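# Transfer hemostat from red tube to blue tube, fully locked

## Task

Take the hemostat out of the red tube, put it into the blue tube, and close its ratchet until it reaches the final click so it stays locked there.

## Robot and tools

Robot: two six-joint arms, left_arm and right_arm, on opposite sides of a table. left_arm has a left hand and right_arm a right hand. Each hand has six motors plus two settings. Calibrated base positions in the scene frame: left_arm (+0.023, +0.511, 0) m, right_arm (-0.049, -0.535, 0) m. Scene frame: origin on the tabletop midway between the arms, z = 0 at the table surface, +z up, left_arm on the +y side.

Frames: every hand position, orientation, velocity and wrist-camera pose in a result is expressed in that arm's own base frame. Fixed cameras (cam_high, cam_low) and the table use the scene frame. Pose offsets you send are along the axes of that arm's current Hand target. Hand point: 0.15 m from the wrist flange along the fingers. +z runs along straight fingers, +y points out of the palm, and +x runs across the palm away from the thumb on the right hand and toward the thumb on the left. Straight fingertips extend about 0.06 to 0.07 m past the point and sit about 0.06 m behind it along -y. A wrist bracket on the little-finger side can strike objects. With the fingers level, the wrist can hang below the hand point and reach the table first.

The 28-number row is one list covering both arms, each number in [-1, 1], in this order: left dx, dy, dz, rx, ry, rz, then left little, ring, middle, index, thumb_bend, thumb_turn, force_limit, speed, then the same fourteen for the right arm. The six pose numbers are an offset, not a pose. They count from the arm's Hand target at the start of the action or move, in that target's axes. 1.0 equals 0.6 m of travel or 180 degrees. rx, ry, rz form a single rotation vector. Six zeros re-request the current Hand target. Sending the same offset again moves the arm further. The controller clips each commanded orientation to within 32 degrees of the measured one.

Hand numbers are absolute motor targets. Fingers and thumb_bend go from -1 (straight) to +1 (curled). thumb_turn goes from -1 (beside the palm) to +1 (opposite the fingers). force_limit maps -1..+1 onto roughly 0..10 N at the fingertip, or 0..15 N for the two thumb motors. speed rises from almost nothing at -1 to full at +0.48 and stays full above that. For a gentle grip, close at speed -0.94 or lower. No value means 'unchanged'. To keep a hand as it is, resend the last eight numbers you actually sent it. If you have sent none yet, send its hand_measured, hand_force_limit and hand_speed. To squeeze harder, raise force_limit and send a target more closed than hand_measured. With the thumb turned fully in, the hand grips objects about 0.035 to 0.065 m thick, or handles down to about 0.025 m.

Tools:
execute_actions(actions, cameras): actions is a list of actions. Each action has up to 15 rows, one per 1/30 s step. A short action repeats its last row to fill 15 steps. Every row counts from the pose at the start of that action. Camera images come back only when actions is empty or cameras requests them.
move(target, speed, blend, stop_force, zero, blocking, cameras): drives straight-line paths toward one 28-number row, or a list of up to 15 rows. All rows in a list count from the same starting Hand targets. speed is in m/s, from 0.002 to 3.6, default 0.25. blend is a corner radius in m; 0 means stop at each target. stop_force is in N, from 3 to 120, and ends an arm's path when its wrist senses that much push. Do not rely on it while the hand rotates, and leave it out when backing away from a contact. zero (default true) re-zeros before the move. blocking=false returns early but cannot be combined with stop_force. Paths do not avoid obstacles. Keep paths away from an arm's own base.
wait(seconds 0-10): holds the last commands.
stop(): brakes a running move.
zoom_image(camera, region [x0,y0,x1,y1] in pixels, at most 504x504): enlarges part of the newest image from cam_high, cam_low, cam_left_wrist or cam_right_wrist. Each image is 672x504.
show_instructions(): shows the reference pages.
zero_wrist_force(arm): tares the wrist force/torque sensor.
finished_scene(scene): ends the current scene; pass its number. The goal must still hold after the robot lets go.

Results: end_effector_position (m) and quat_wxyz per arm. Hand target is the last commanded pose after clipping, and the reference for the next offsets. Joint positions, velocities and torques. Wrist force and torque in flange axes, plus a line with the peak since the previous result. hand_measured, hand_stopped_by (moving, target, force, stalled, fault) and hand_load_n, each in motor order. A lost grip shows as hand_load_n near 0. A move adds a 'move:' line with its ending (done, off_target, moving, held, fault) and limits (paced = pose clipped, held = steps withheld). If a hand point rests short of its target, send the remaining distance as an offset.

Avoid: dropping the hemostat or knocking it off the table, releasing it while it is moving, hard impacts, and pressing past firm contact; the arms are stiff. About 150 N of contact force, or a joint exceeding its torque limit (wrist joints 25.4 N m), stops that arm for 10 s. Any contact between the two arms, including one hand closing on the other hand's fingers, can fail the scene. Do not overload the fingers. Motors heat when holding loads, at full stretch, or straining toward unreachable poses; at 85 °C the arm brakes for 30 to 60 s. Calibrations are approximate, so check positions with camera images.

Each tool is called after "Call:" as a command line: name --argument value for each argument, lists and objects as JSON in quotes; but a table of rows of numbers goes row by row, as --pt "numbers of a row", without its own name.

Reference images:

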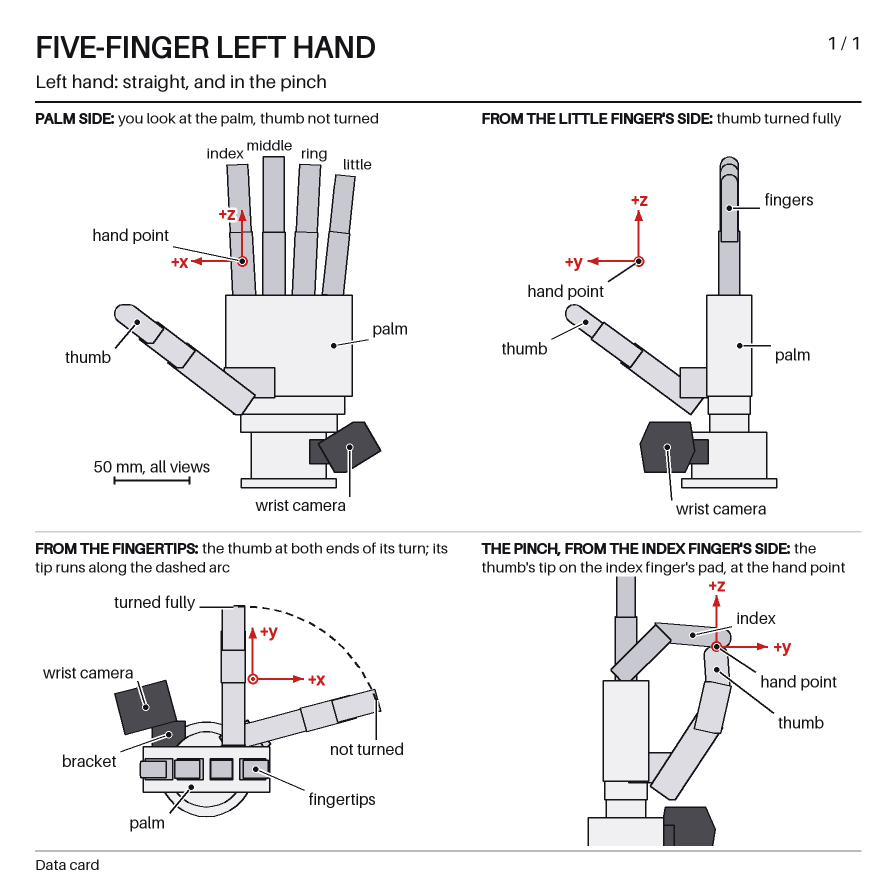

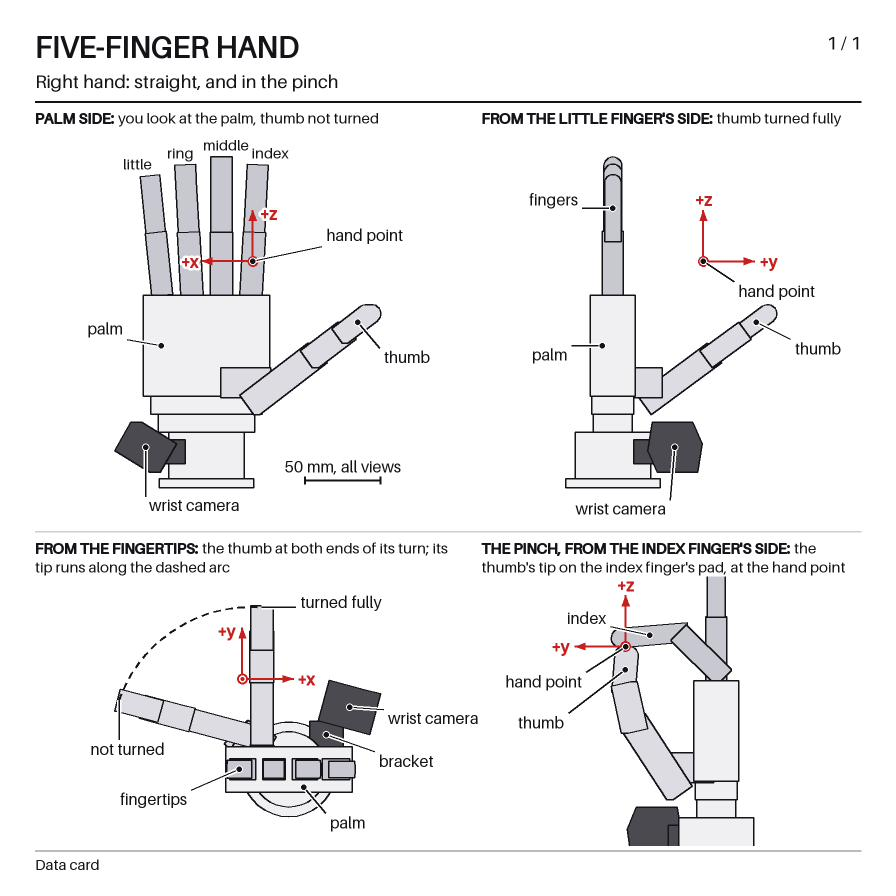

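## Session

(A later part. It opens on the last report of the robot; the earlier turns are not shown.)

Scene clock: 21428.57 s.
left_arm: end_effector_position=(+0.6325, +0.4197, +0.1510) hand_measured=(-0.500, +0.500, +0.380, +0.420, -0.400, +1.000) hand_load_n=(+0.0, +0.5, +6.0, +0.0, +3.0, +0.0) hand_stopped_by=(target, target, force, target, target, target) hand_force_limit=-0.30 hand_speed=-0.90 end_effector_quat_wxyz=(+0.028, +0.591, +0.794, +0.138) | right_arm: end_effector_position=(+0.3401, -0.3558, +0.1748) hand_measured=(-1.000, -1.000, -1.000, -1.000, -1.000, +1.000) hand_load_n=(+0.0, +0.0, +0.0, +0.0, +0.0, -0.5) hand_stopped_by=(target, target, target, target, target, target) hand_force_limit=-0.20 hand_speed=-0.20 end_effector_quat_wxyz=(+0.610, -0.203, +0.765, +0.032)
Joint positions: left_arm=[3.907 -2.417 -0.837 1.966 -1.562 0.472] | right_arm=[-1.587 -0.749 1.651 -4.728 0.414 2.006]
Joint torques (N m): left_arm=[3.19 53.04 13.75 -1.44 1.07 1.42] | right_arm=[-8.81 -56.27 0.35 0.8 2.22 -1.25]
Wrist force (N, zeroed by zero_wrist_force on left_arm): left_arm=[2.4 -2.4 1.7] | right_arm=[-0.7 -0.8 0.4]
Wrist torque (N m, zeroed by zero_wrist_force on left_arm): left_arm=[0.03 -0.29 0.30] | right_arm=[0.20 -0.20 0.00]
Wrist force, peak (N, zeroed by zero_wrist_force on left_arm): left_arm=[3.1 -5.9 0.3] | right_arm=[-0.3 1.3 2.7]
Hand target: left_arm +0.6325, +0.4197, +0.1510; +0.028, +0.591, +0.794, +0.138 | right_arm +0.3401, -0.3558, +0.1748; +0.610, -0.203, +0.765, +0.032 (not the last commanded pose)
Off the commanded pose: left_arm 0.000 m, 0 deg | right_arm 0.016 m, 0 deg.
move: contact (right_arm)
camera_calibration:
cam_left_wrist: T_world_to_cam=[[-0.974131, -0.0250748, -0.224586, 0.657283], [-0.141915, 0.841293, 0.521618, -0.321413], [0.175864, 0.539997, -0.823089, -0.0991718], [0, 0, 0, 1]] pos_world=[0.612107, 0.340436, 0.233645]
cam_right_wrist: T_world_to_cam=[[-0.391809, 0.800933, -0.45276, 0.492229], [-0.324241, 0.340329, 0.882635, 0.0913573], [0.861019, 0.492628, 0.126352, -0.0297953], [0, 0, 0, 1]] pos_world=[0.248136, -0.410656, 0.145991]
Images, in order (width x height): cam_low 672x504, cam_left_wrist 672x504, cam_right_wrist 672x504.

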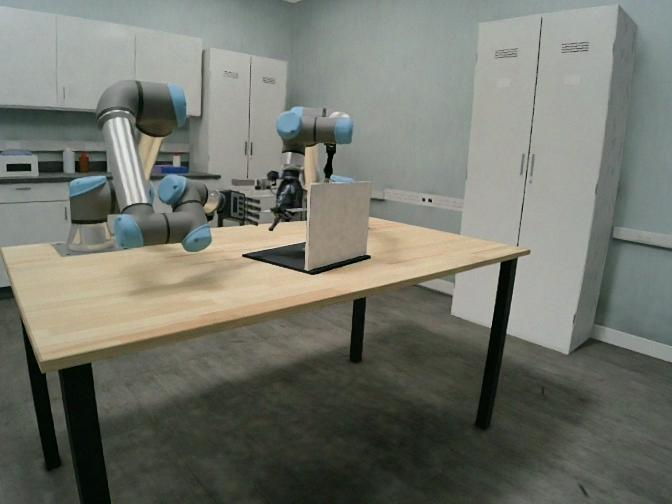

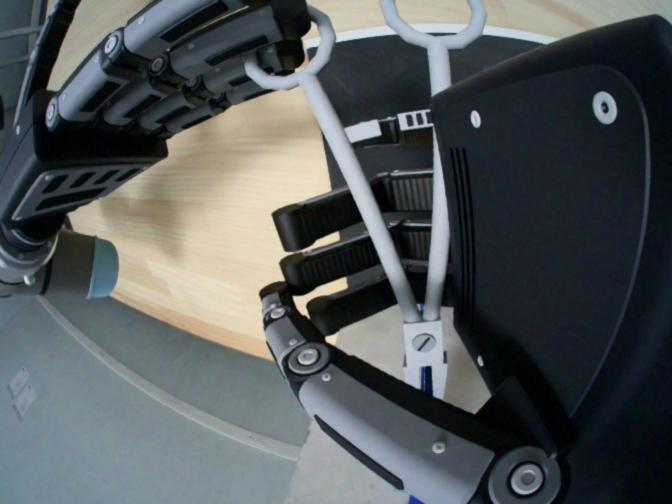

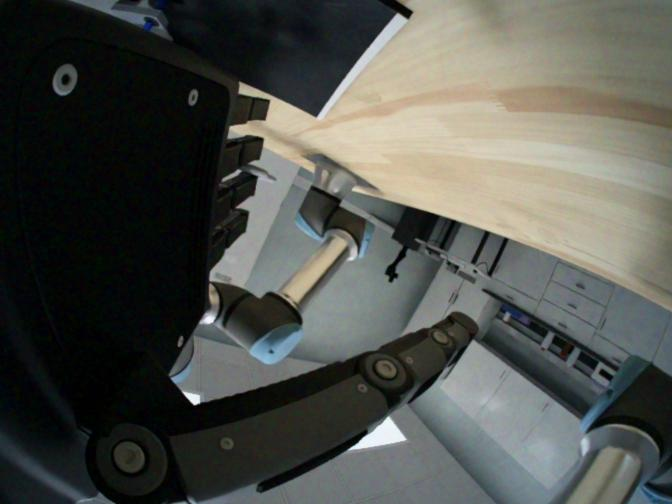

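Call:
move --pt "0 0 0 0 0 0 -0.5 0.5 0.44 0.42 -0.4 1 -0.3 -0.9 0 0 -0.058 0 0 0 -1 -1 -1 -1 -1 1 -0.2 -0.2" --pt "0 0 0 0 0 0 -0.5 0.5 0.44 0.42 -0.4 1 -0.3 -0.9 0.019 0 -0.0554 0 -0.0428 0 -1 -1 -1 -1 -1 1 -0.2 -0.2" --speed 0.03 --cameras '["cam_low","cam_left_wrist","cam_right_wrist"]'

Call:
zoom_image --camera "cam_low" --region '[222, 182, 282, 232]'

Call:
zoom_image --camera "cam_right_wrist" --region '[200, 100, 360, 220]'

Call:
zoom_image --camera "cam_left_wrist" --region '[100, 0, 450, 180]'

Scene clock: 21539.50 s.
left_arm: end_effector_position=(+0.6325, +0.4197, +0.1510) hand_measured=(-0.500, +0.500, +0.380, +0.420, -0.400, +1.000) hand_load_n=(+0.0, +0.0, +6.0, +0.0, +3.0, +0.0) hand_stopped_by=(target, target, force, target, target, target) hand_force_limit=-0.30 hand_speed=-0.90 end_effector_quat_wxyz=(+0.028, +0.591, +0.794, +0.138) | right_arm: end_effector_position=(+0.3076, -0.3687, +0.1724) hand_measured=(-1.000, -1.000, -1.000, -1.000, -1.000, +1.000) hand_load_n=(+0.0, +0.0, +0.0, +0.0, +0.0, +0.0) hand_stopped_by=(target, target, target, target, target, target) hand_force_limit=-0.20 hand_speed=-0.20 end_effector_quat_wxyz=(+0.660, -0.200, +0.723, +0.046)
Joint positions: left_arm=[3.907 -2.417 -0.837 1.966 -1.562 0.472] | right_arm=[-1.65 -0.672 1.703 -4.473 0.436 1.643]
Joint torques (N m): left_arm=[2.75 53.08 13.94 -1.29 1.04 1.22] | right_arm=[10.39 -56.03 -14.16 -0.83 -1.04 3.06]
Wrist force (N, zeroed by zero_wrist_force on left_arm): left_arm=[2.4 1.9 1.5] | right_arm=[-1.1 1.5 2.8]
Wrist torque (N m, zeroed by zero_wrist_force on left_arm): left_arm=[0.21 -0.28 0.06] | right_arm=[0.00 -0.24 -0.01]
Wrist force, peak (N, zeroed by zero_wrist_force on left_arm): left_arm=[2.8 -2.6 1.5] | right_arm=[-1.0 1.4 3.1]
Hand target: left_arm +0.6325, +0.4197, +0.1510; +0.028, +0.591, +0.794, +0.138 | right_arm +0.3076, -0.3687, +0.1725; +0.660, -0.201, +0.723, +0.046
Off the commanded pose: left_arm 0.000 m, 0 deg | right_arm 0.000 m, 0 deg.
move: done
camera_calibration:
cam_left_wrist: T_world_to_cam=[[-0.974131, -0.0250748, -0.224586, 0.657283], [-0.141915, 0.841293, 0.521618, -0.321413], [0.175864, 0.539997, -0.823089, -0.0991718], [0, 0, 0, 1]] pos_world=[0.612107, 0.340436, 0.233645]
cam_right_wrist: T_world_to_cam=[[-0.356954, 0.812687, -0.460568, 0.483685], [-0.439497, 0.288958, 0.850498, 0.109414], [0.824273, 0.506007, 0.254029, -0.000805852], [0, 0, 0, 1]] pos_world=[0.221405, -0.424293, 0.129918]
Images, in order (width x height): cam_low 672x504, cam_left_wrist 672x504, cam_right_wrist 672x504.

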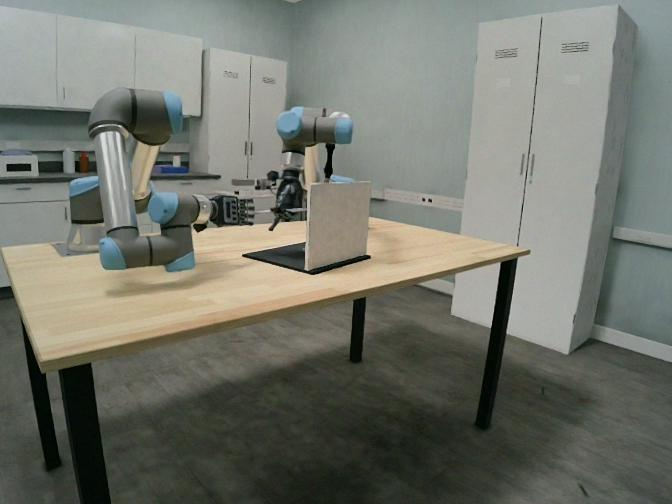

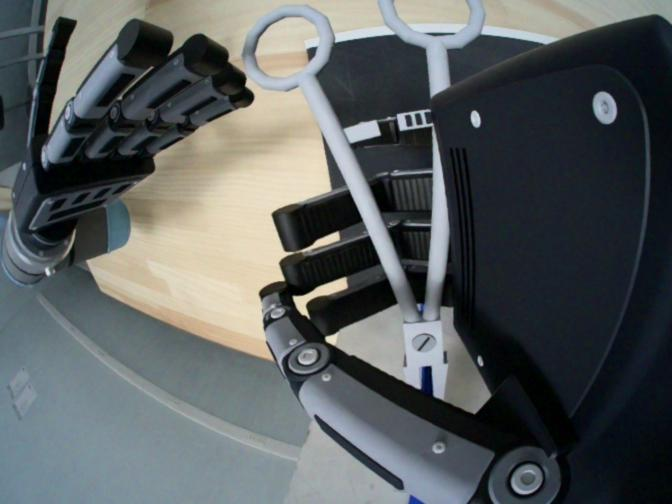

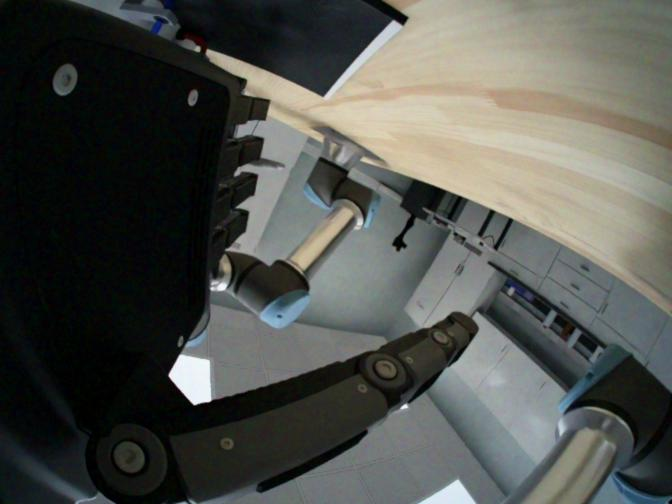

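Scaled by 8.400 from the camera's 672x504 image, which has a finer 960x720 frame.

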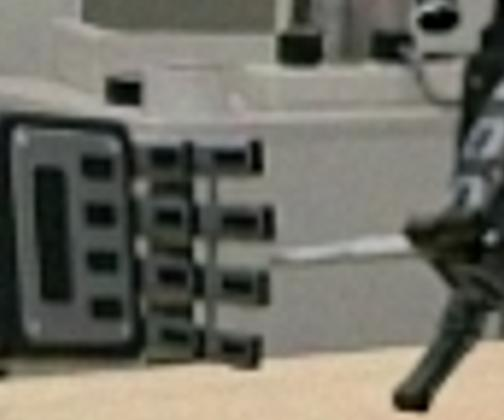

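Scaled by 3.150 from the camera's 672x504 image, which has a finer 960x720 frame.

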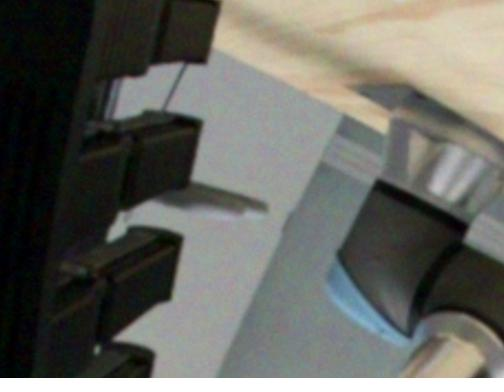

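Scaled by 1.440 from the camera's 672x504 image, which has a finer 960x720 frame.

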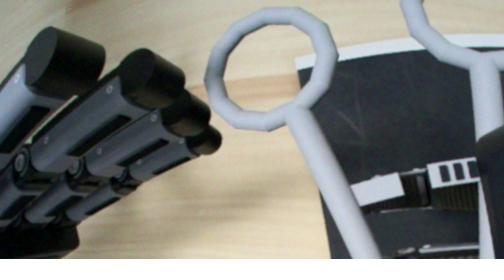

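Call:
move --target '[0,0,0,0,0,0,-0.5,0.5,0.44,0.42,-0.4,1,-0.3,-0.9,0.0017,-0.005,0.05,0,0,0,-1,-1,-1,-1,-1,1,-0.2,-0.2]' --speed 0.02 --stop_force 4 --cameras '["cam_low","cam_left_wrist","cam_right_wrist"]'

Call:
zoom_image --camera "cam_low" --region '[222, 182, 282, 232]'

Call:
zoom_image --camera "cam_right_wrist" --region '[200, 100, 360, 220]'

Call:
zoom_image --camera "cam_left_wrist" --region '[100, 0, 450, 180]'

Scene clock: 21568.73 s.
left_arm: end_effector_position=(+0.6325, +0.4197, +0.1510) hand_measured=(-0.500, +0.500, +0.380, +0.420, -0.400, +1.000) hand_load_n=(+0.0, +0.0, +6.0, +0.0, +3.0, +0.5) hand_stopped_by=(target, target, force, target, target, target) hand_force_limit=-0.30 hand_speed=-0.90 end_effector_quat_wxyz=(+0.028, +0.591, +0.794, +0.138) | right_arm: end_effector_position=(+0.3366, -0.3618, +0.1683) hand_measured=(-1.000, -1.000, -1.000, -1.000, -1.000, +1.000) hand_load_n=(+0.0, +0.0, +0.0, +0.0, +0.0, +0.0) hand_stopped_by=(target, target, target, target, target, target) hand_force_limit=-0.20 hand_speed=-0.20 end_effector_quat_wxyz=(+0.660, -0.201, +0.723, +0.046)
Joint positions: left_arm=[3.907 -2.417 -0.837 1.966 -1.562 0.472] | right_arm=[-1.593 -0.662 1.691 -4.513 0.382 1.688]
Joint torques (N m): left_arm=[2.6 52.89 14.33 -1.34 1 1.14] | right_arm=[-10.99 -52.7 -1.82 3.59 2.08 -2.47]
Wrist force (N, zeroed by zero_wrist_force on left_arm): left_arm=[2.4 1.6 1.3] | right_arm=[-0.9 1.3 3.0]
Wrist torque (N m, zeroed by zero_wrist_force on left_arm): left_arm=[0.16 -0.28 0.07] | right_arm=[-0.03 -0.27 -0.05]
Wrist force, peak (N, zeroed by zero_wrist_force on left_arm): left_arm=[2.8 2.1 1.5] | right_arm=[-1.0 1.7 3.2]
Hand target: left_arm +0.6325, +0.4197, +0.1510; +0.028, +0.591, +0.794, +0.138 | right_arm +0.3366, -0.3618, +0.1684; +0.660, -0.201, +0.723, +0.046
Off the commanded pose: left_arm 0.000 m, 0 deg | right_arm 0.000 m, 0 deg.
move: done
camera_calibration:
cam_left_wrist: T_world_to_cam=[[-0.974131, -0.0250748, -0.224586, 0.657283], [-0.141915, 0.841293, 0.521618, -0.321413], [0.175864, 0.539997, -0.823089, -0.0991718], [0, 0, 0, 1]] pos_world=[0.612107, 0.340436, 0.233645]
cam_right_wrist: T_world_to_cam=[[-0.357039, 0.812474, -0.460879, 0.486557], [-0.439506, 0.28925, 0.850394, 0.123706], [0.824232, 0.506182, 0.253814, -0.0270737], [0, 0, 0, 1]] pos_world=[0.250404, -0.417393, 0.125916]
Images, in order (width x height): cam_low 672x504, cam_left_wrist 672x504, cam_right_wrist 672x504.

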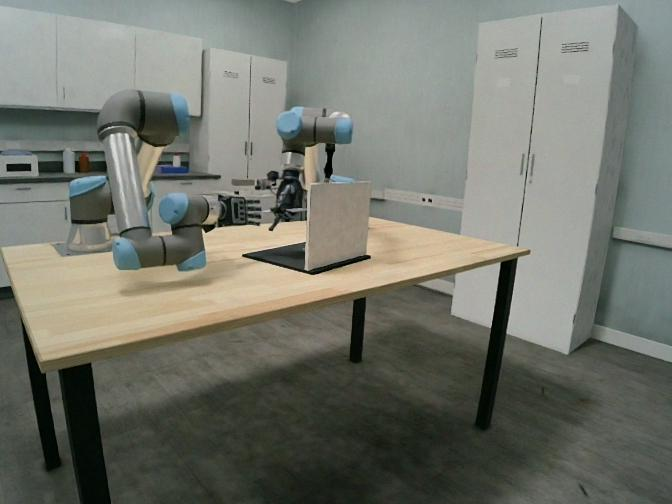

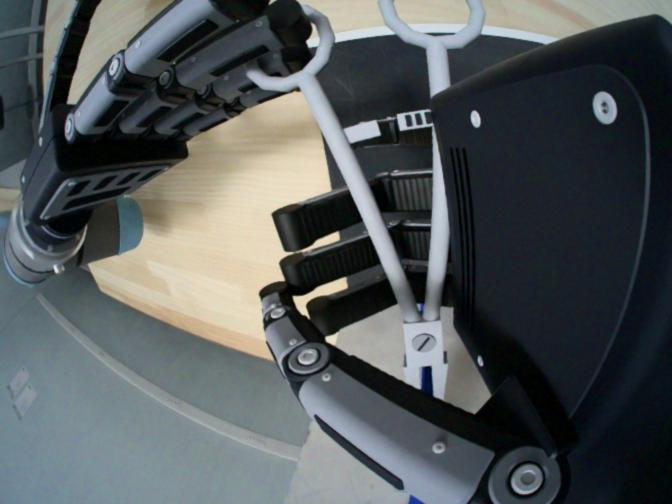

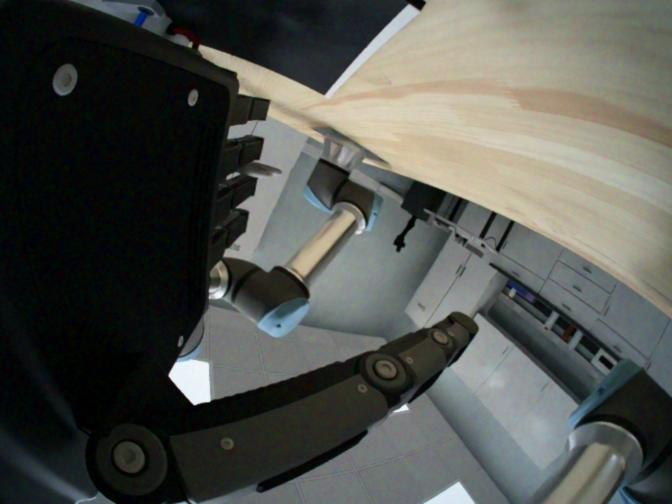

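Scaled by 8.400 from the camera's 672x504 image, which has a finer 960x720 frame.

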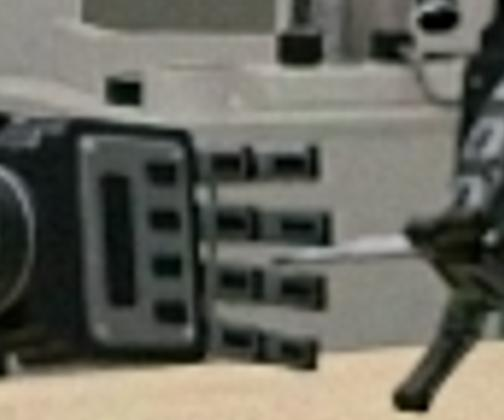

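Scaled by 3.150 from the camera's 672x504 image, which has a finer 960x720 frame.

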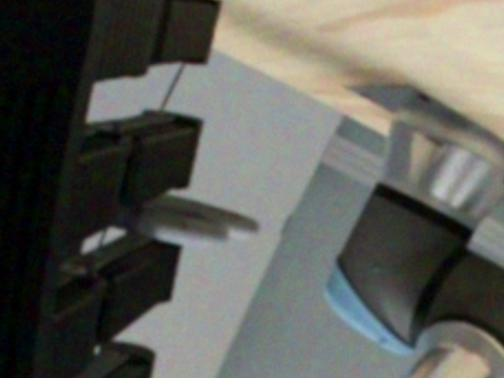

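Scaled by 1.440 from the camera's 672x504 image, which has a finer 960x720 frame.

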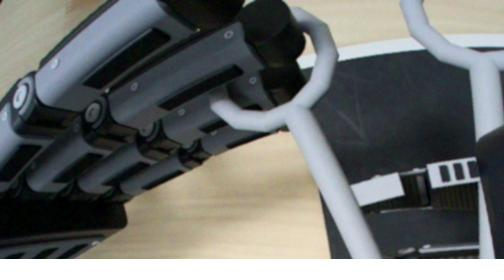

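Call:
move --target '[0,0,0,0,0,0,-0.5,0.5,0.44,0.42,-0.4,1,-0.3,-0.9,0,-0.0017,0.04,0,0,0,-1,-1,-1,-1,-1,1,-0.2,-0.2]' --speed 0.015 --stop_force 4 --cameras '["cam_low","cam_left_wrist","cam_right_wrist"]'

Call:
zoom_image --camera "cam_low" --region '[222, 182, 282, 232]'

Call:
zoom_image --camera "cam_right_wrist" --region '[200, 100, 360, 220]'

Call:
zoom_image --camera "cam_left_wrist" --region '[100, 0, 450, 180]'

Scene clock: 21584.77 s.
left_arm: end_effector_position=(+0.6325, +0.4197, +0.1510) hand_measured=(-0.500, +0.500, +0.380, +0.420, -0.400, +1.000) hand_load_n=(+0.5, +1.0, +6.0, +0.0, +3.0, +0.5) hand_stopped_by=(target, target, force, target, target, target) hand_force_limit=-0.30 hand_speed=-0.90 end_effector_quat_wxyz=(+0.028, +0.591, +0.794, +0.138) | right_arm: end_effector_position=(+0.3589, -0.3550, +0.1656) hand_measured=(-1.000, -1.000, -1.000, -1.000, -1.000, +1.000) hand_load_n=(+0.0, +0.0, -0.5, +0.0, +0.0, -0.5) hand_stopped_by=(target, target, target, target, target, target) hand_force_limit=-0.20 hand_speed=-0.20 end_effector_quat_wxyz=(+0.660, -0.201, +0.723, +0.046)
Joint positions: left_arm=[3.907 -2.417 -0.837 1.966 -1.562 0.472] | right_arm=[-1.549 -0.656 1.681 -4.551 0.341 1.732]
Joint torques (N m): left_arm=[2.36 53.29 14.52 -1.36 0.97 1.03] | right_arm=[-9.48 -55.98 -0.77 3.13 2.4 -2.53]
Wrist force (N, zeroed by zero_wrist_force on left_arm): left_arm=[3.6 -2.9 4.4] | right_arm=[-3.6 1.0 0.3]
Wrist torque (N m, zeroed by zero_wrist_force on left_arm): left_arm=[-0.10 -0.13 0.43] | right_arm=[0.12 -0.37 -0.15]
Wrist force, peak (N, zeroed by zero_wrist_force on left_arm): left_arm=[4.0 -7.2 3.8] | right_arm=[-3.4 1.6 -3.0]
Hand target: left_arm +0.6325, +0.4197, +0.1510; +0.028, +0.591, +0.794, +0.138 | right_arm +0.3589, -0.3550, +0.1656; +0.660, -0.201, +0.723, +0.046 (not the last commanded pose)
Off the commanded pose: left_arm 0.000 m, 0 deg | right_arm 0.001 m, 0 deg.
move: contact (right_arm)
camera_calibration:
cam_left_wrist: T_world_to_cam=[[-0.974131, -0.0250748, -0.224586, 0.657283], [-0.141915, 0.841293, 0.521618, -0.321413], [0.175864, 0.539997, -0.823089, -0.0991718], [0, 0, 0, 1]] pos_world=[0.612107, 0.340436, 0.233645]
cam_right_wrist: T_world_to_cam=[[-0.357068, 0.812456, -0.460888, 0.487705], [-0.439542, 0.289228, 0.850382, 0.133924], [0.8242, 0.506223, 0.253835, -0.0481623], [0, 0, 0, 1]] pos_world=[0.272704, -0.410593, 0.123116]
Images, in order (width x height): cam_low 672x504, cam_left_wrist 672x504, cam_right_wrist 672x504.

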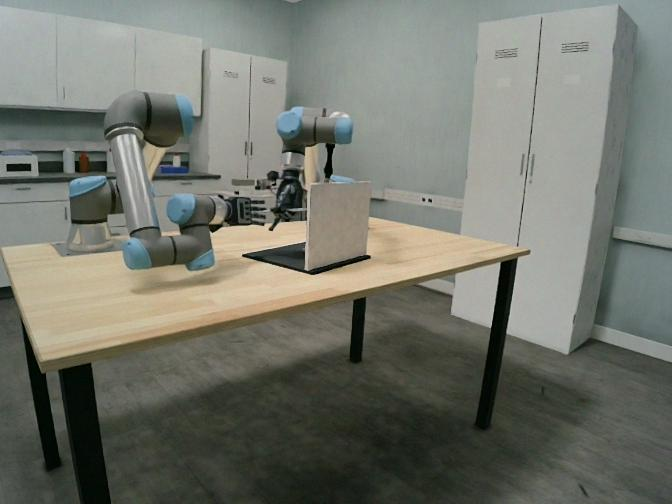

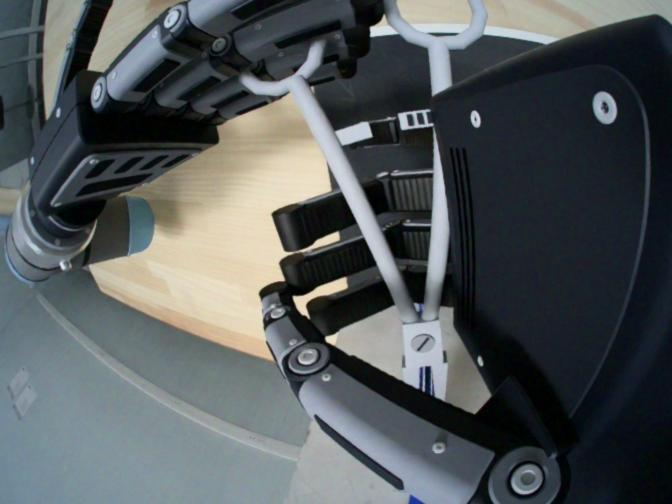

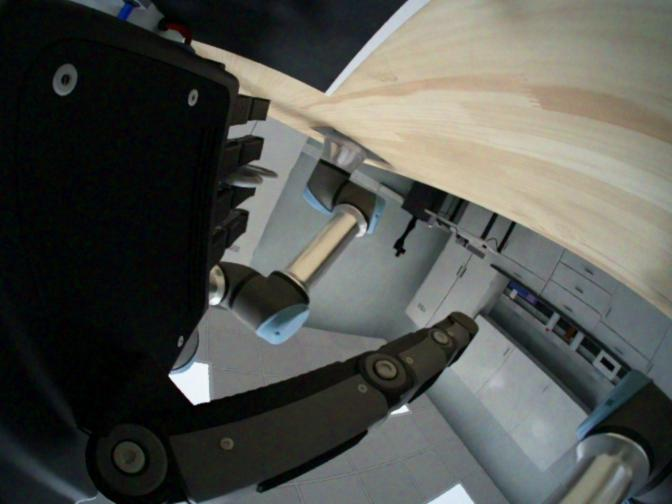

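Scaled by 8.400 from the camera's 672x504 image, which has a finer 960x720 frame.

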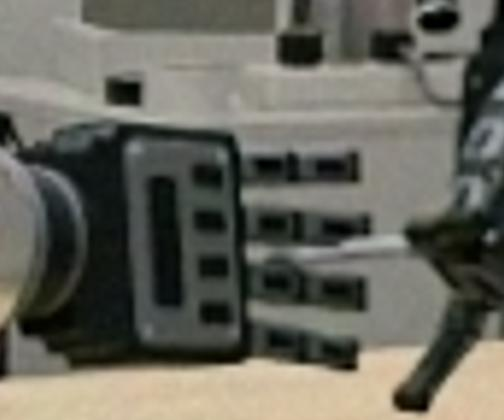

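Scaled by 3.150 from the camera's 672x504 image, which has a finer 960x720 frame.

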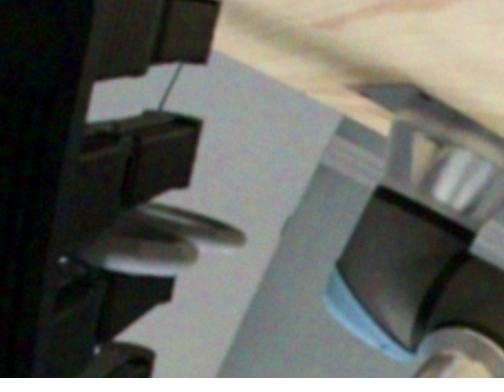

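Scaled by 1.440 from the camera's 672x504 image, which has a finer 960x720 frame.

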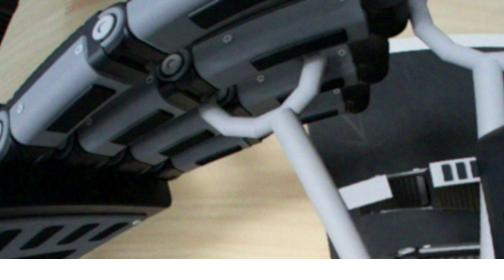

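Call:
move --pt "0 0 0 0 0 0 -0.5 0.5 0.44 0.42 -0.4 1 -0.3 -0.9 0 0 -0.005 0 0 0 -1 -1 -1 -1 -1 1 -0.2 -0.2" --pt "0 0 0 0 0 0 -0.5 0.5 0.44 0.42 -0.4 1 -0.3 -0.9 -0.0045 0 -0.005 0 0 0 -1 -1 -1 -1 -1 1 -0.2 -0.2" --speed 0.02 --cameras '["cam_left_wrist","cam_right_wrist"]'

Call:
zoom_image --camera "cam_right_wrist" --region '[200, 100, 360, 220]'

Call:
zoom_image --camera "cam_left_wrist" --region '[140, 0, 520, 380]'

Scene clock: 21603.00 s.
left_arm: end_effector_position=(+0.6325, +0.4197, +0.1510) hand_measured=(-0.500, +0.500, +0.380, +0.420, -0.400, +1.000) hand_load_n=(+0.0, +0.0, +6.0, +0.0, +3.0, +0.5) hand_stopped_by=(target, target, force, target, target, target) hand_force_limit=-0.30 hand_speed=-0.90 end_effector_quat_wxyz=(+0.028, +0.591, +0.794, +0.138) | right_arm: end_effector_position=(+0.3562, -0.3553, +0.1688) hand_measured=(-1.000, -1.000, -1.000, -1.000, -1.000, +1.000) hand_load_n=(+0.0, +0.0, +0.0, +0.0, +0.0, +0.0) hand_stopped_by=(target, target, target, target, target, target) hand_force_limit=-0.20 hand_speed=-0.20 end_effector_quat_wxyz=(+0.660, -0.201, +0.723, +0.045)
Joint positions: left_arm=[3.907 -2.417 -0.837 1.966 -1.562 0.472] | right_arm=[-1.554 -0.663 1.686 -4.542 0.346 1.726]
Joint torques (N m): left_arm=[1.74 52.82 15.37 -1.38 0.82 0.95] | right_arm=[12.83 -30.3 -12.76 0.95 -2.38 2.41]
Wrist force (N, zeroed by zero_wrist_force on left_arm): left_arm=[2.7 2.0 0.3] | right_arm=[-0.6 1.3 2.8]
Wrist torque (N m, zeroed by zero_wrist_force on left_arm): left_arm=[0.26 -0.34 0.09] | right_arm=[-0.02 -0.23 0.07]
Wrist force, peak (N, zeroed by zero_wrist_force on left_arm): left_arm=[3.4 3.5 4.7] | right_arm=[-3.2 1.7 4.0]
Hand target: left_arm +0.6325, +0.4197, +0.1510; +0.028, +0.591, +0.794, +0.138 | right_arm +0.3562, -0.3553, +0.1686; +0.660, -0.201, +0.723, +0.046
Off the commanded pose: left_arm 0.000 m, 0 deg | right_arm 0.000 m, 0 deg.
move: done
camera_calibration:
cam_left_wrist: T_world_to_cam=[[-0.974131, -0.0250748, -0.224586, 0.657283], [-0.141915, 0.841293, 0.521618, -0.321413], [0.175864, 0.539997, -0.823089, -0.0991718], [0, 0, 0, 1]] pos_world=[0.612107, 0.340436, 0.233645]
cam_right_wrist: T_world_to_cam=[[-0.356936, 0.812491, -0.460928, 0.488525], [-0.439511, 0.289331, 0.850363, 0.130168], [0.824274, 0.506108, 0.253826, -0.0466134], [0, 0, 0, 1]] pos_world=[0.270005, -0.410993, 0.126316]
Images, in order (width x height): cam_left_wrist 672x504, cam_right_wrist 672x504.

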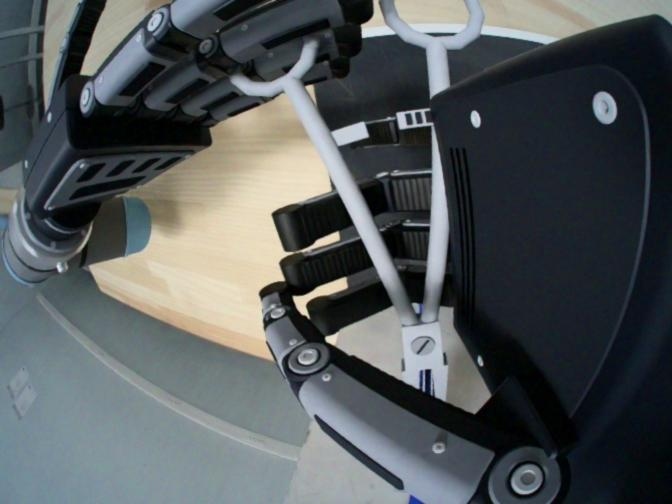

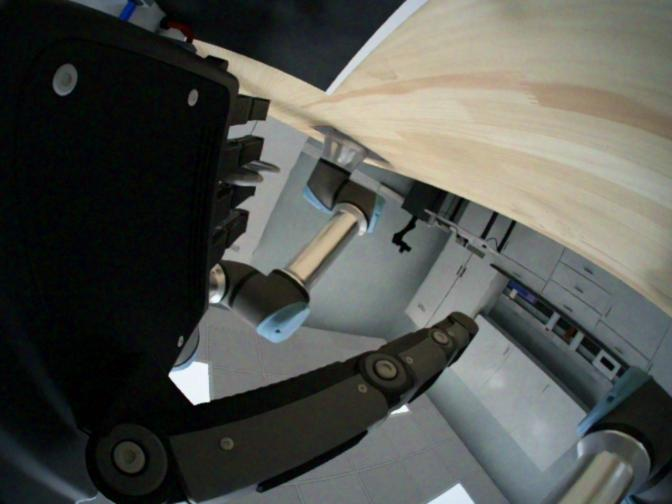

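Scaled by 3.150 from the camera's 672x504 image, which has a finer 960x720 frame.

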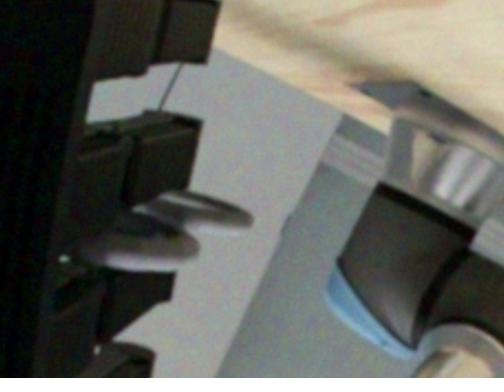

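Scaled by 1.326 from the camera's 672x504 image, which has a finer 960x720 frame.

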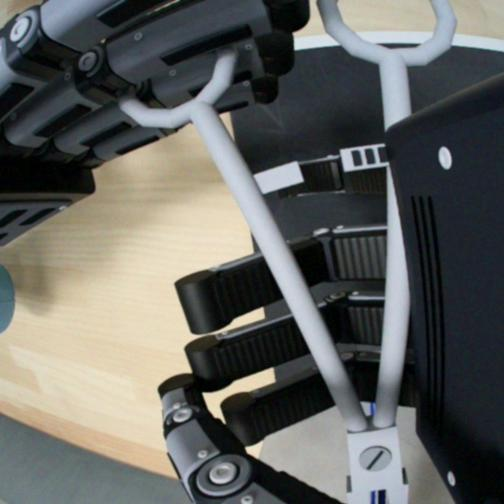

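Call:
move --target '[0,0,0,0,0,0,-0.5,0.5,0.44,0.42,-0.4,1,-0.3,-0.9,0,0,0.0333,0,0,0,-1,-1,-1,-1,-1,1,-0.2,-0.2]' --speed 0.015 --stop_force 5 --cameras '["cam_low","cam_left_wrist","cam_right_wrist"]'

Call:
zoom_image --camera "cam_right_wrist" --region '[200, 100, 360, 220]'

Call:
zoom_image --camera "cam_left_wrist" --region '[140, 0, 520, 380]'

Call:
zoom_image --camera "cam_low" --region '[232, 182, 292, 232]'

Scene clock: 21624.23 s.
left_arm: end_effector_position=(+0.6325, +0.4197, +0.1510) hand_measured=(-0.500, +0.500, +0.380, +0.420, -0.400, +1.000) hand_load_n=(+0.0, +0.0, +6.0, +0.0, +3.0, +0.5) hand_stopped_by=(target, target, force, target, target, target) hand_force_limit=-0.30 hand_speed=-0.90 end_effector_quat_wxyz=(+0.028, +0.591, +0.794, +0.138) | right_arm: end_effector_position=(+0.3749, -0.3487, +0.1661) hand_measured=(-1.000, -1.000, -1.000, -1.000, -1.000, +1.000) hand_load_n=(+0.0, +0.0, +0.0, +0.0, +0.0, +0.0) hand_stopped_by=(target, target, target, target, target, target) hand_force_limit=-0.20 hand_speed=-0.20 end_effector_quat_wxyz=(+0.660, -0.201, +0.723, +0.046)
Joint positions: left_arm=[3.907 -2.417 -0.837 1.966 -1.562 0.472] | right_arm=[-1.516 -0.657 1.675 -4.581 0.311 1.772]
Joint torques (N m): left_arm=[2.03 52.24 15.24 -1.38 0.84 0.84] | right_arm=[-10.08 -45.34 -0.34 3.31 1.92 -2.37]
Wrist force (N, zeroed by zero_wrist_force on left_arm): left_arm=[3.0 0.8 2.3] | right_arm=[-1.7 1.5 2.4]
Wrist torque (N m, zeroed by zero_wrist_force on left_arm): left_arm=[0.10 -0.25 0.17] | right_arm=[0.01 -0.34 -0.08]
Wrist force, peak (N, zeroed by zero_wrist_force on left_arm): left_arm=[3.3 0.2 2.7] | right_arm=[-0.6 1.7 3.1]
Hand target: left_arm +0.6325, +0.4197, +0.1510; +0.028, +0.591, +0.794, +0.138 | right_arm +0.3749, -0.3487, +0.1661; +0.660, -0.201, +0.723, +0.046
Off the commanded pose: left_arm 0.000 m, 0 deg | right_arm 0.000 m, 0 deg.
move: done
camera_calibration:
cam_left_wrist: T_world_to_cam=[[-0.974131, -0.0250748, -0.224586, 0.657283], [-0.141915, 0.841293, 0.521618, -0.321413], [0.175864, 0.539997, -0.823089, -0.0991718], [0, 0, 0, 1]] pos_world=[0.612107, 0.340436, 0.233645]
cam_right_wrist: T_world_to_cam=[[-0.357068, 0.812456, -0.460888, 0.488611], [-0.439542, 0.289228, 0.850382, 0.138738], [0.8242, 0.506223, 0.253835, -0.064615], [0, 0, 0, 1]] pos_world=[0.288704, -0.404393, 0.123616]
Images, in order (width x height): cam_low 672x504, cam_left_wrist 672x504, cam_right_wrist 672x504.

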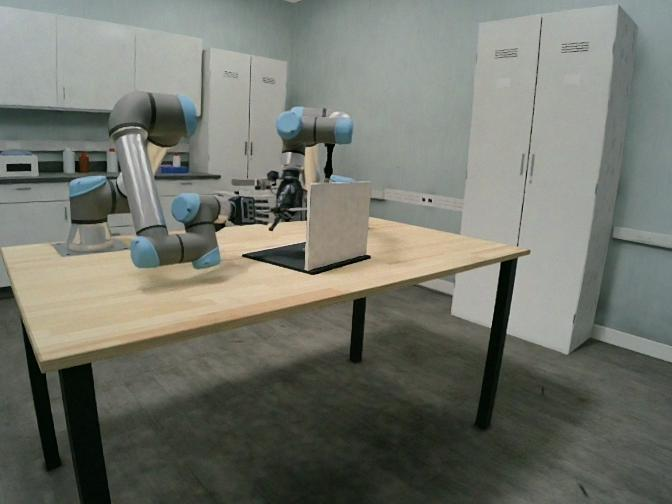

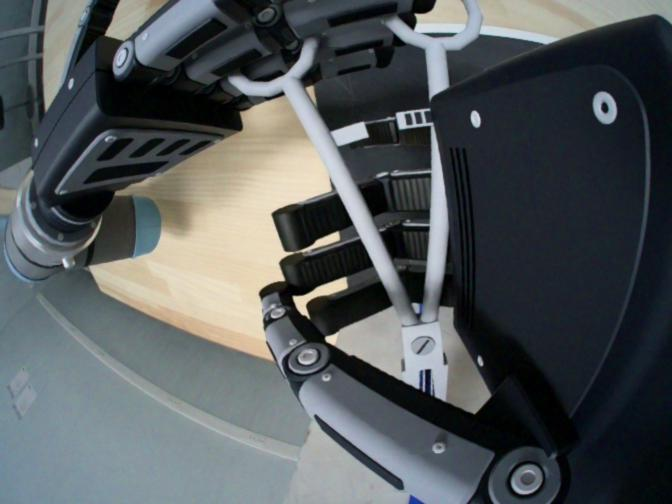

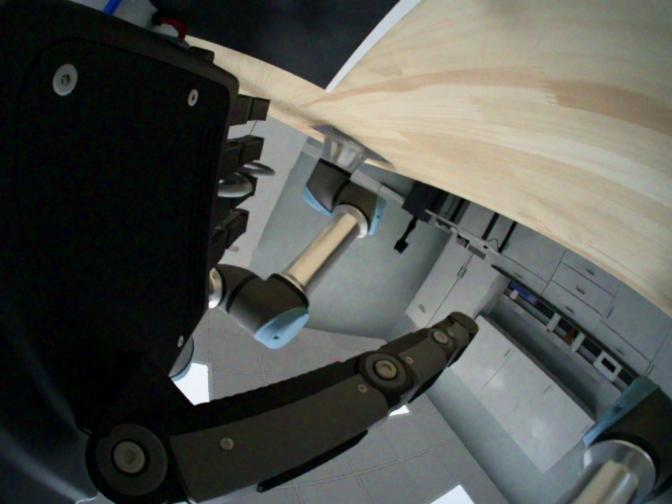

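Scaled by 3.150 from the camera's 672x504 image, which has a finer 960x720 frame.

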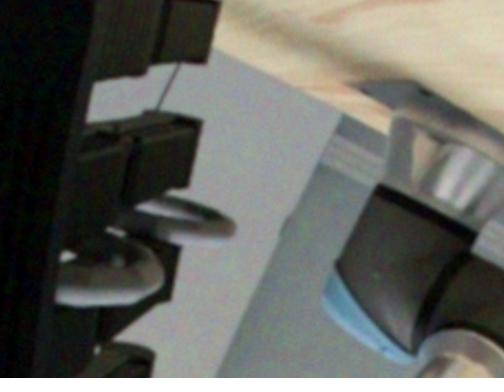

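Scaled by 1.326 from the camera's 672x504 image, which has a finer 960x720 frame.

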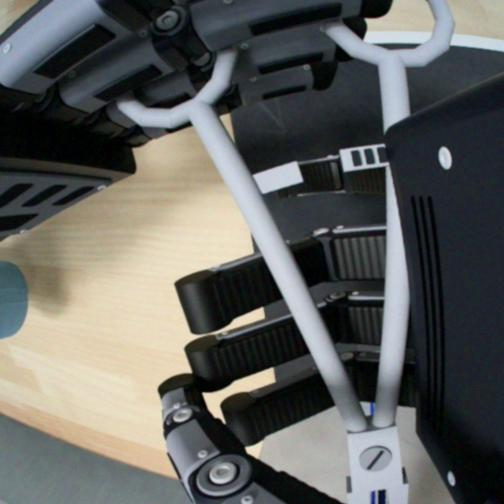

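Scaled by 8.400 from the camera's 672x504 image, which has a finer 960x720 frame.

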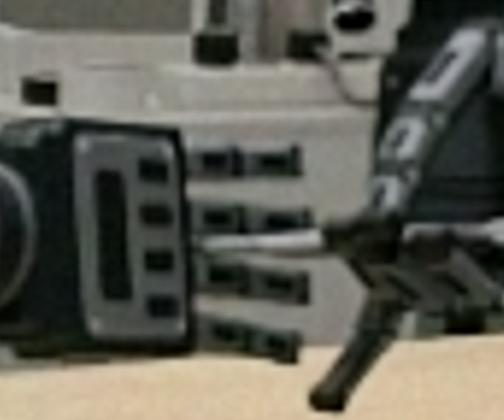

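Call:
move --target '[0,0,0,0,0,0,-0.5,0.5,0.44,0.42,-0.4,1,-0.3,-0.9,0,0,0.025,0,0,0,-1,-1,-1,-1,-1,1,-0.2,-0.2]' --speed 0.015 --stop_force 5 --cameras '["cam_low","cam_left_wrist","cam_right_wrist"]'

Call:
zoom_image --camera "cam_right_wrist" --region '[200, 100, 360, 220]'

Call:
zoom_image --camera "cam_left_wrist" --region '[140, 0, 520, 380]'

Call:
zoom_image --camera "cam_low" --region '[232, 182, 292, 232]'

Scene clock: 21647.50 s.
left_arm: end_effector_position=(+0.6325, +0.4197, +0.1510) hand_measured=(-0.500, +0.500, +0.380, +0.420, -0.400, +1.000) hand_load_n=(+0.0, +0.5, +6.0, +0.0, +3.0, +0.5) hand_stopped_by=(target, target, force, target, target, target) hand_force_limit=-0.30 hand_speed=-0.90 end_effector_quat_wxyz=(+0.028, +0.591, +0.794, +0.138) | right_arm: end_effector_position=(+0.3890, -0.3438, +0.1642) hand_measured=(-1.000, -1.000, -1.000, -1.000, -1.000, +1.000) hand_load_n=(+0.0, +0.0, -0.5, +0.0, +0.0, +0.0) hand_stopped_by=(target, target, target, target, target, target) hand_force_limit=-0.20 hand_speed=-0.20 end_effector_quat_wxyz=(+0.660, -0.201, +0.723, +0.046)
Joint positions: left_arm=[3.907 -2.417 -0.837 1.966 -1.562 0.472] | right_arm=[-1.488 -0.653 1.664 -4.614 0.285 1.814]
Joint torques (N m): left_arm=[1.37 52.71 15.31 -1.39 0.73 0.73] | right_arm=[-9.73 -48.52 -1.12 3.43 2.16 -2.63]
Wrist force (N, zeroed by zero_wrist_force on left_arm): left_arm=[3.3 -0.4 3.3] | right_arm=[-2.4 1.7 1.8]
Wrist torque (N m, zeroed by zero_wrist_force on left_arm): left_arm=[-0.02 -0.19 0.24] | right_arm=[0.04 -0.34 -0.09]
Wrist force, peak (N, zeroed by zero_wrist_force on left_arm): left_arm=[3.3 -3.9 4.3] | right_arm=[-2.5 1.9 2.1]
Hand target: left_arm +0.6325, +0.4197, +0.1510; +0.028, +0.591, +0.794, +0.138 | right_arm +0.3890, -0.3438, +0.1643; +0.660, -0.201, +0.723, +0.046
Off the commanded pose: left_arm 0.000 m, 0 deg | right_arm 0.000 m, 0 deg.
move: done
camera_calibration:
cam_left_wrist: T_world_to_cam=[[-0.974131, -0.0250748, -0.224586, 0.657283], [-0.141915, 0.841293, 0.521618, -0.321413], [0.175864, 0.539997, -0.823089, -0.0991718], [0, 0, 0, 1]] pos_world=[0.612107, 0.340436, 0.233645]
cam_right_wrist: T_world_to_cam=[[-0.357068, 0.812456, -0.460888, 0.488708], [-0.439542, 0.289228, 0.850382, 0.145105], [0.8242, 0.506223, 0.253835, -0.078285], [0, 0, 0, 1]] pos_world=[0.302804, -0.399393, 0.121716]
Images, in order (width x height): cam_low 672x504, cam_left_wrist 672x504, cam_right_wrist 672x504.

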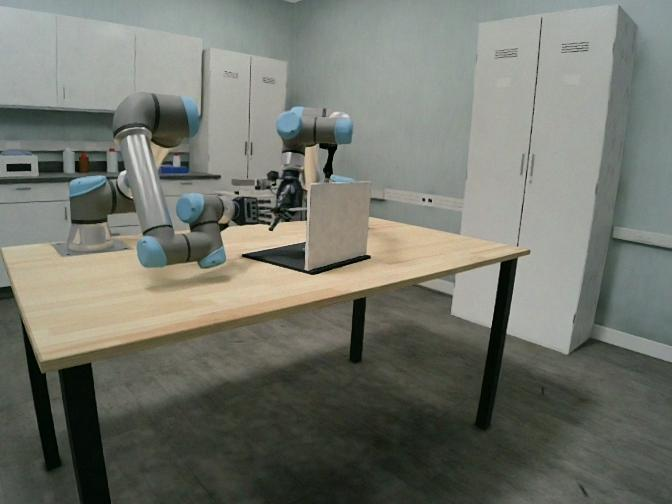

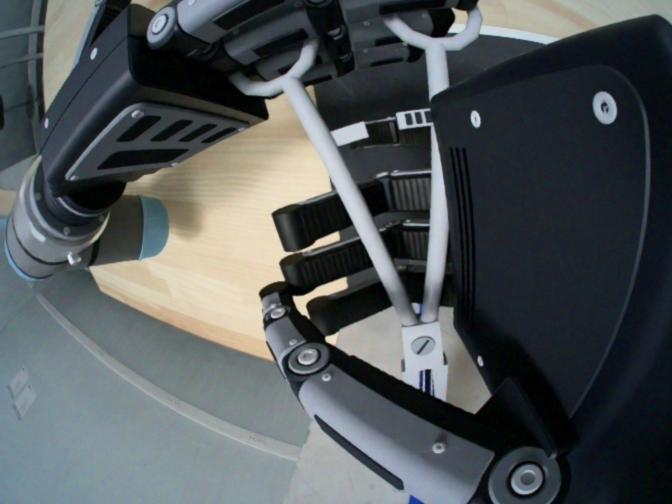

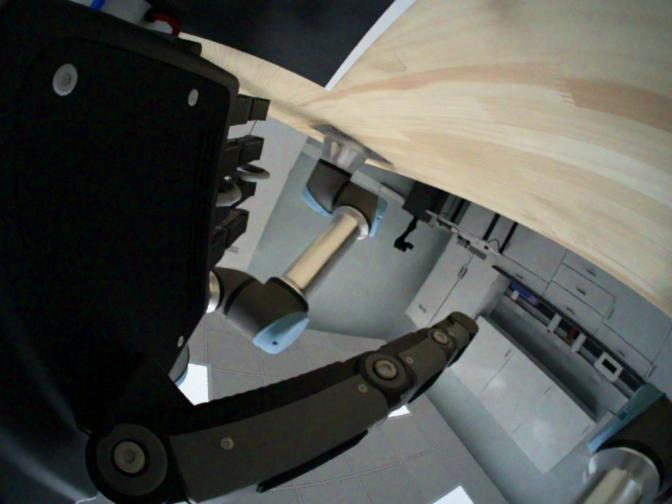

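Scaled by 3.150 from the camera's 672x504 image, which has a finer 960x720 frame.

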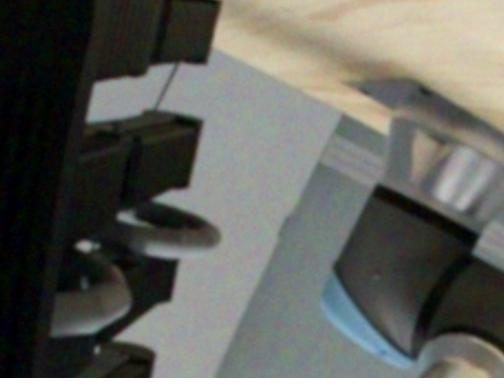

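Scaled by 1.326 from the camera's 672x504 image, which has a finer 960x720 frame.

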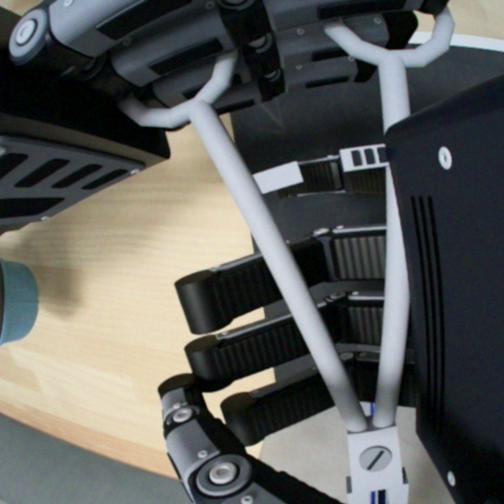

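Scaled by 8.400 from the camera's 672x504 image, which has a finer 960x720 frame.

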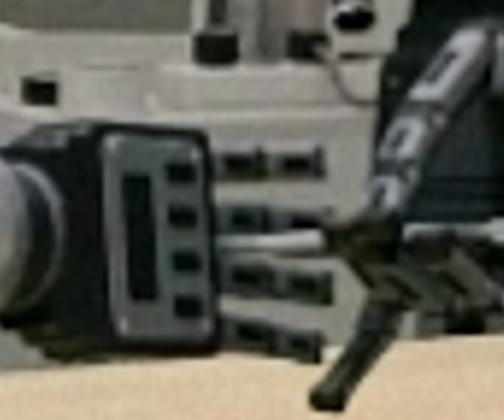

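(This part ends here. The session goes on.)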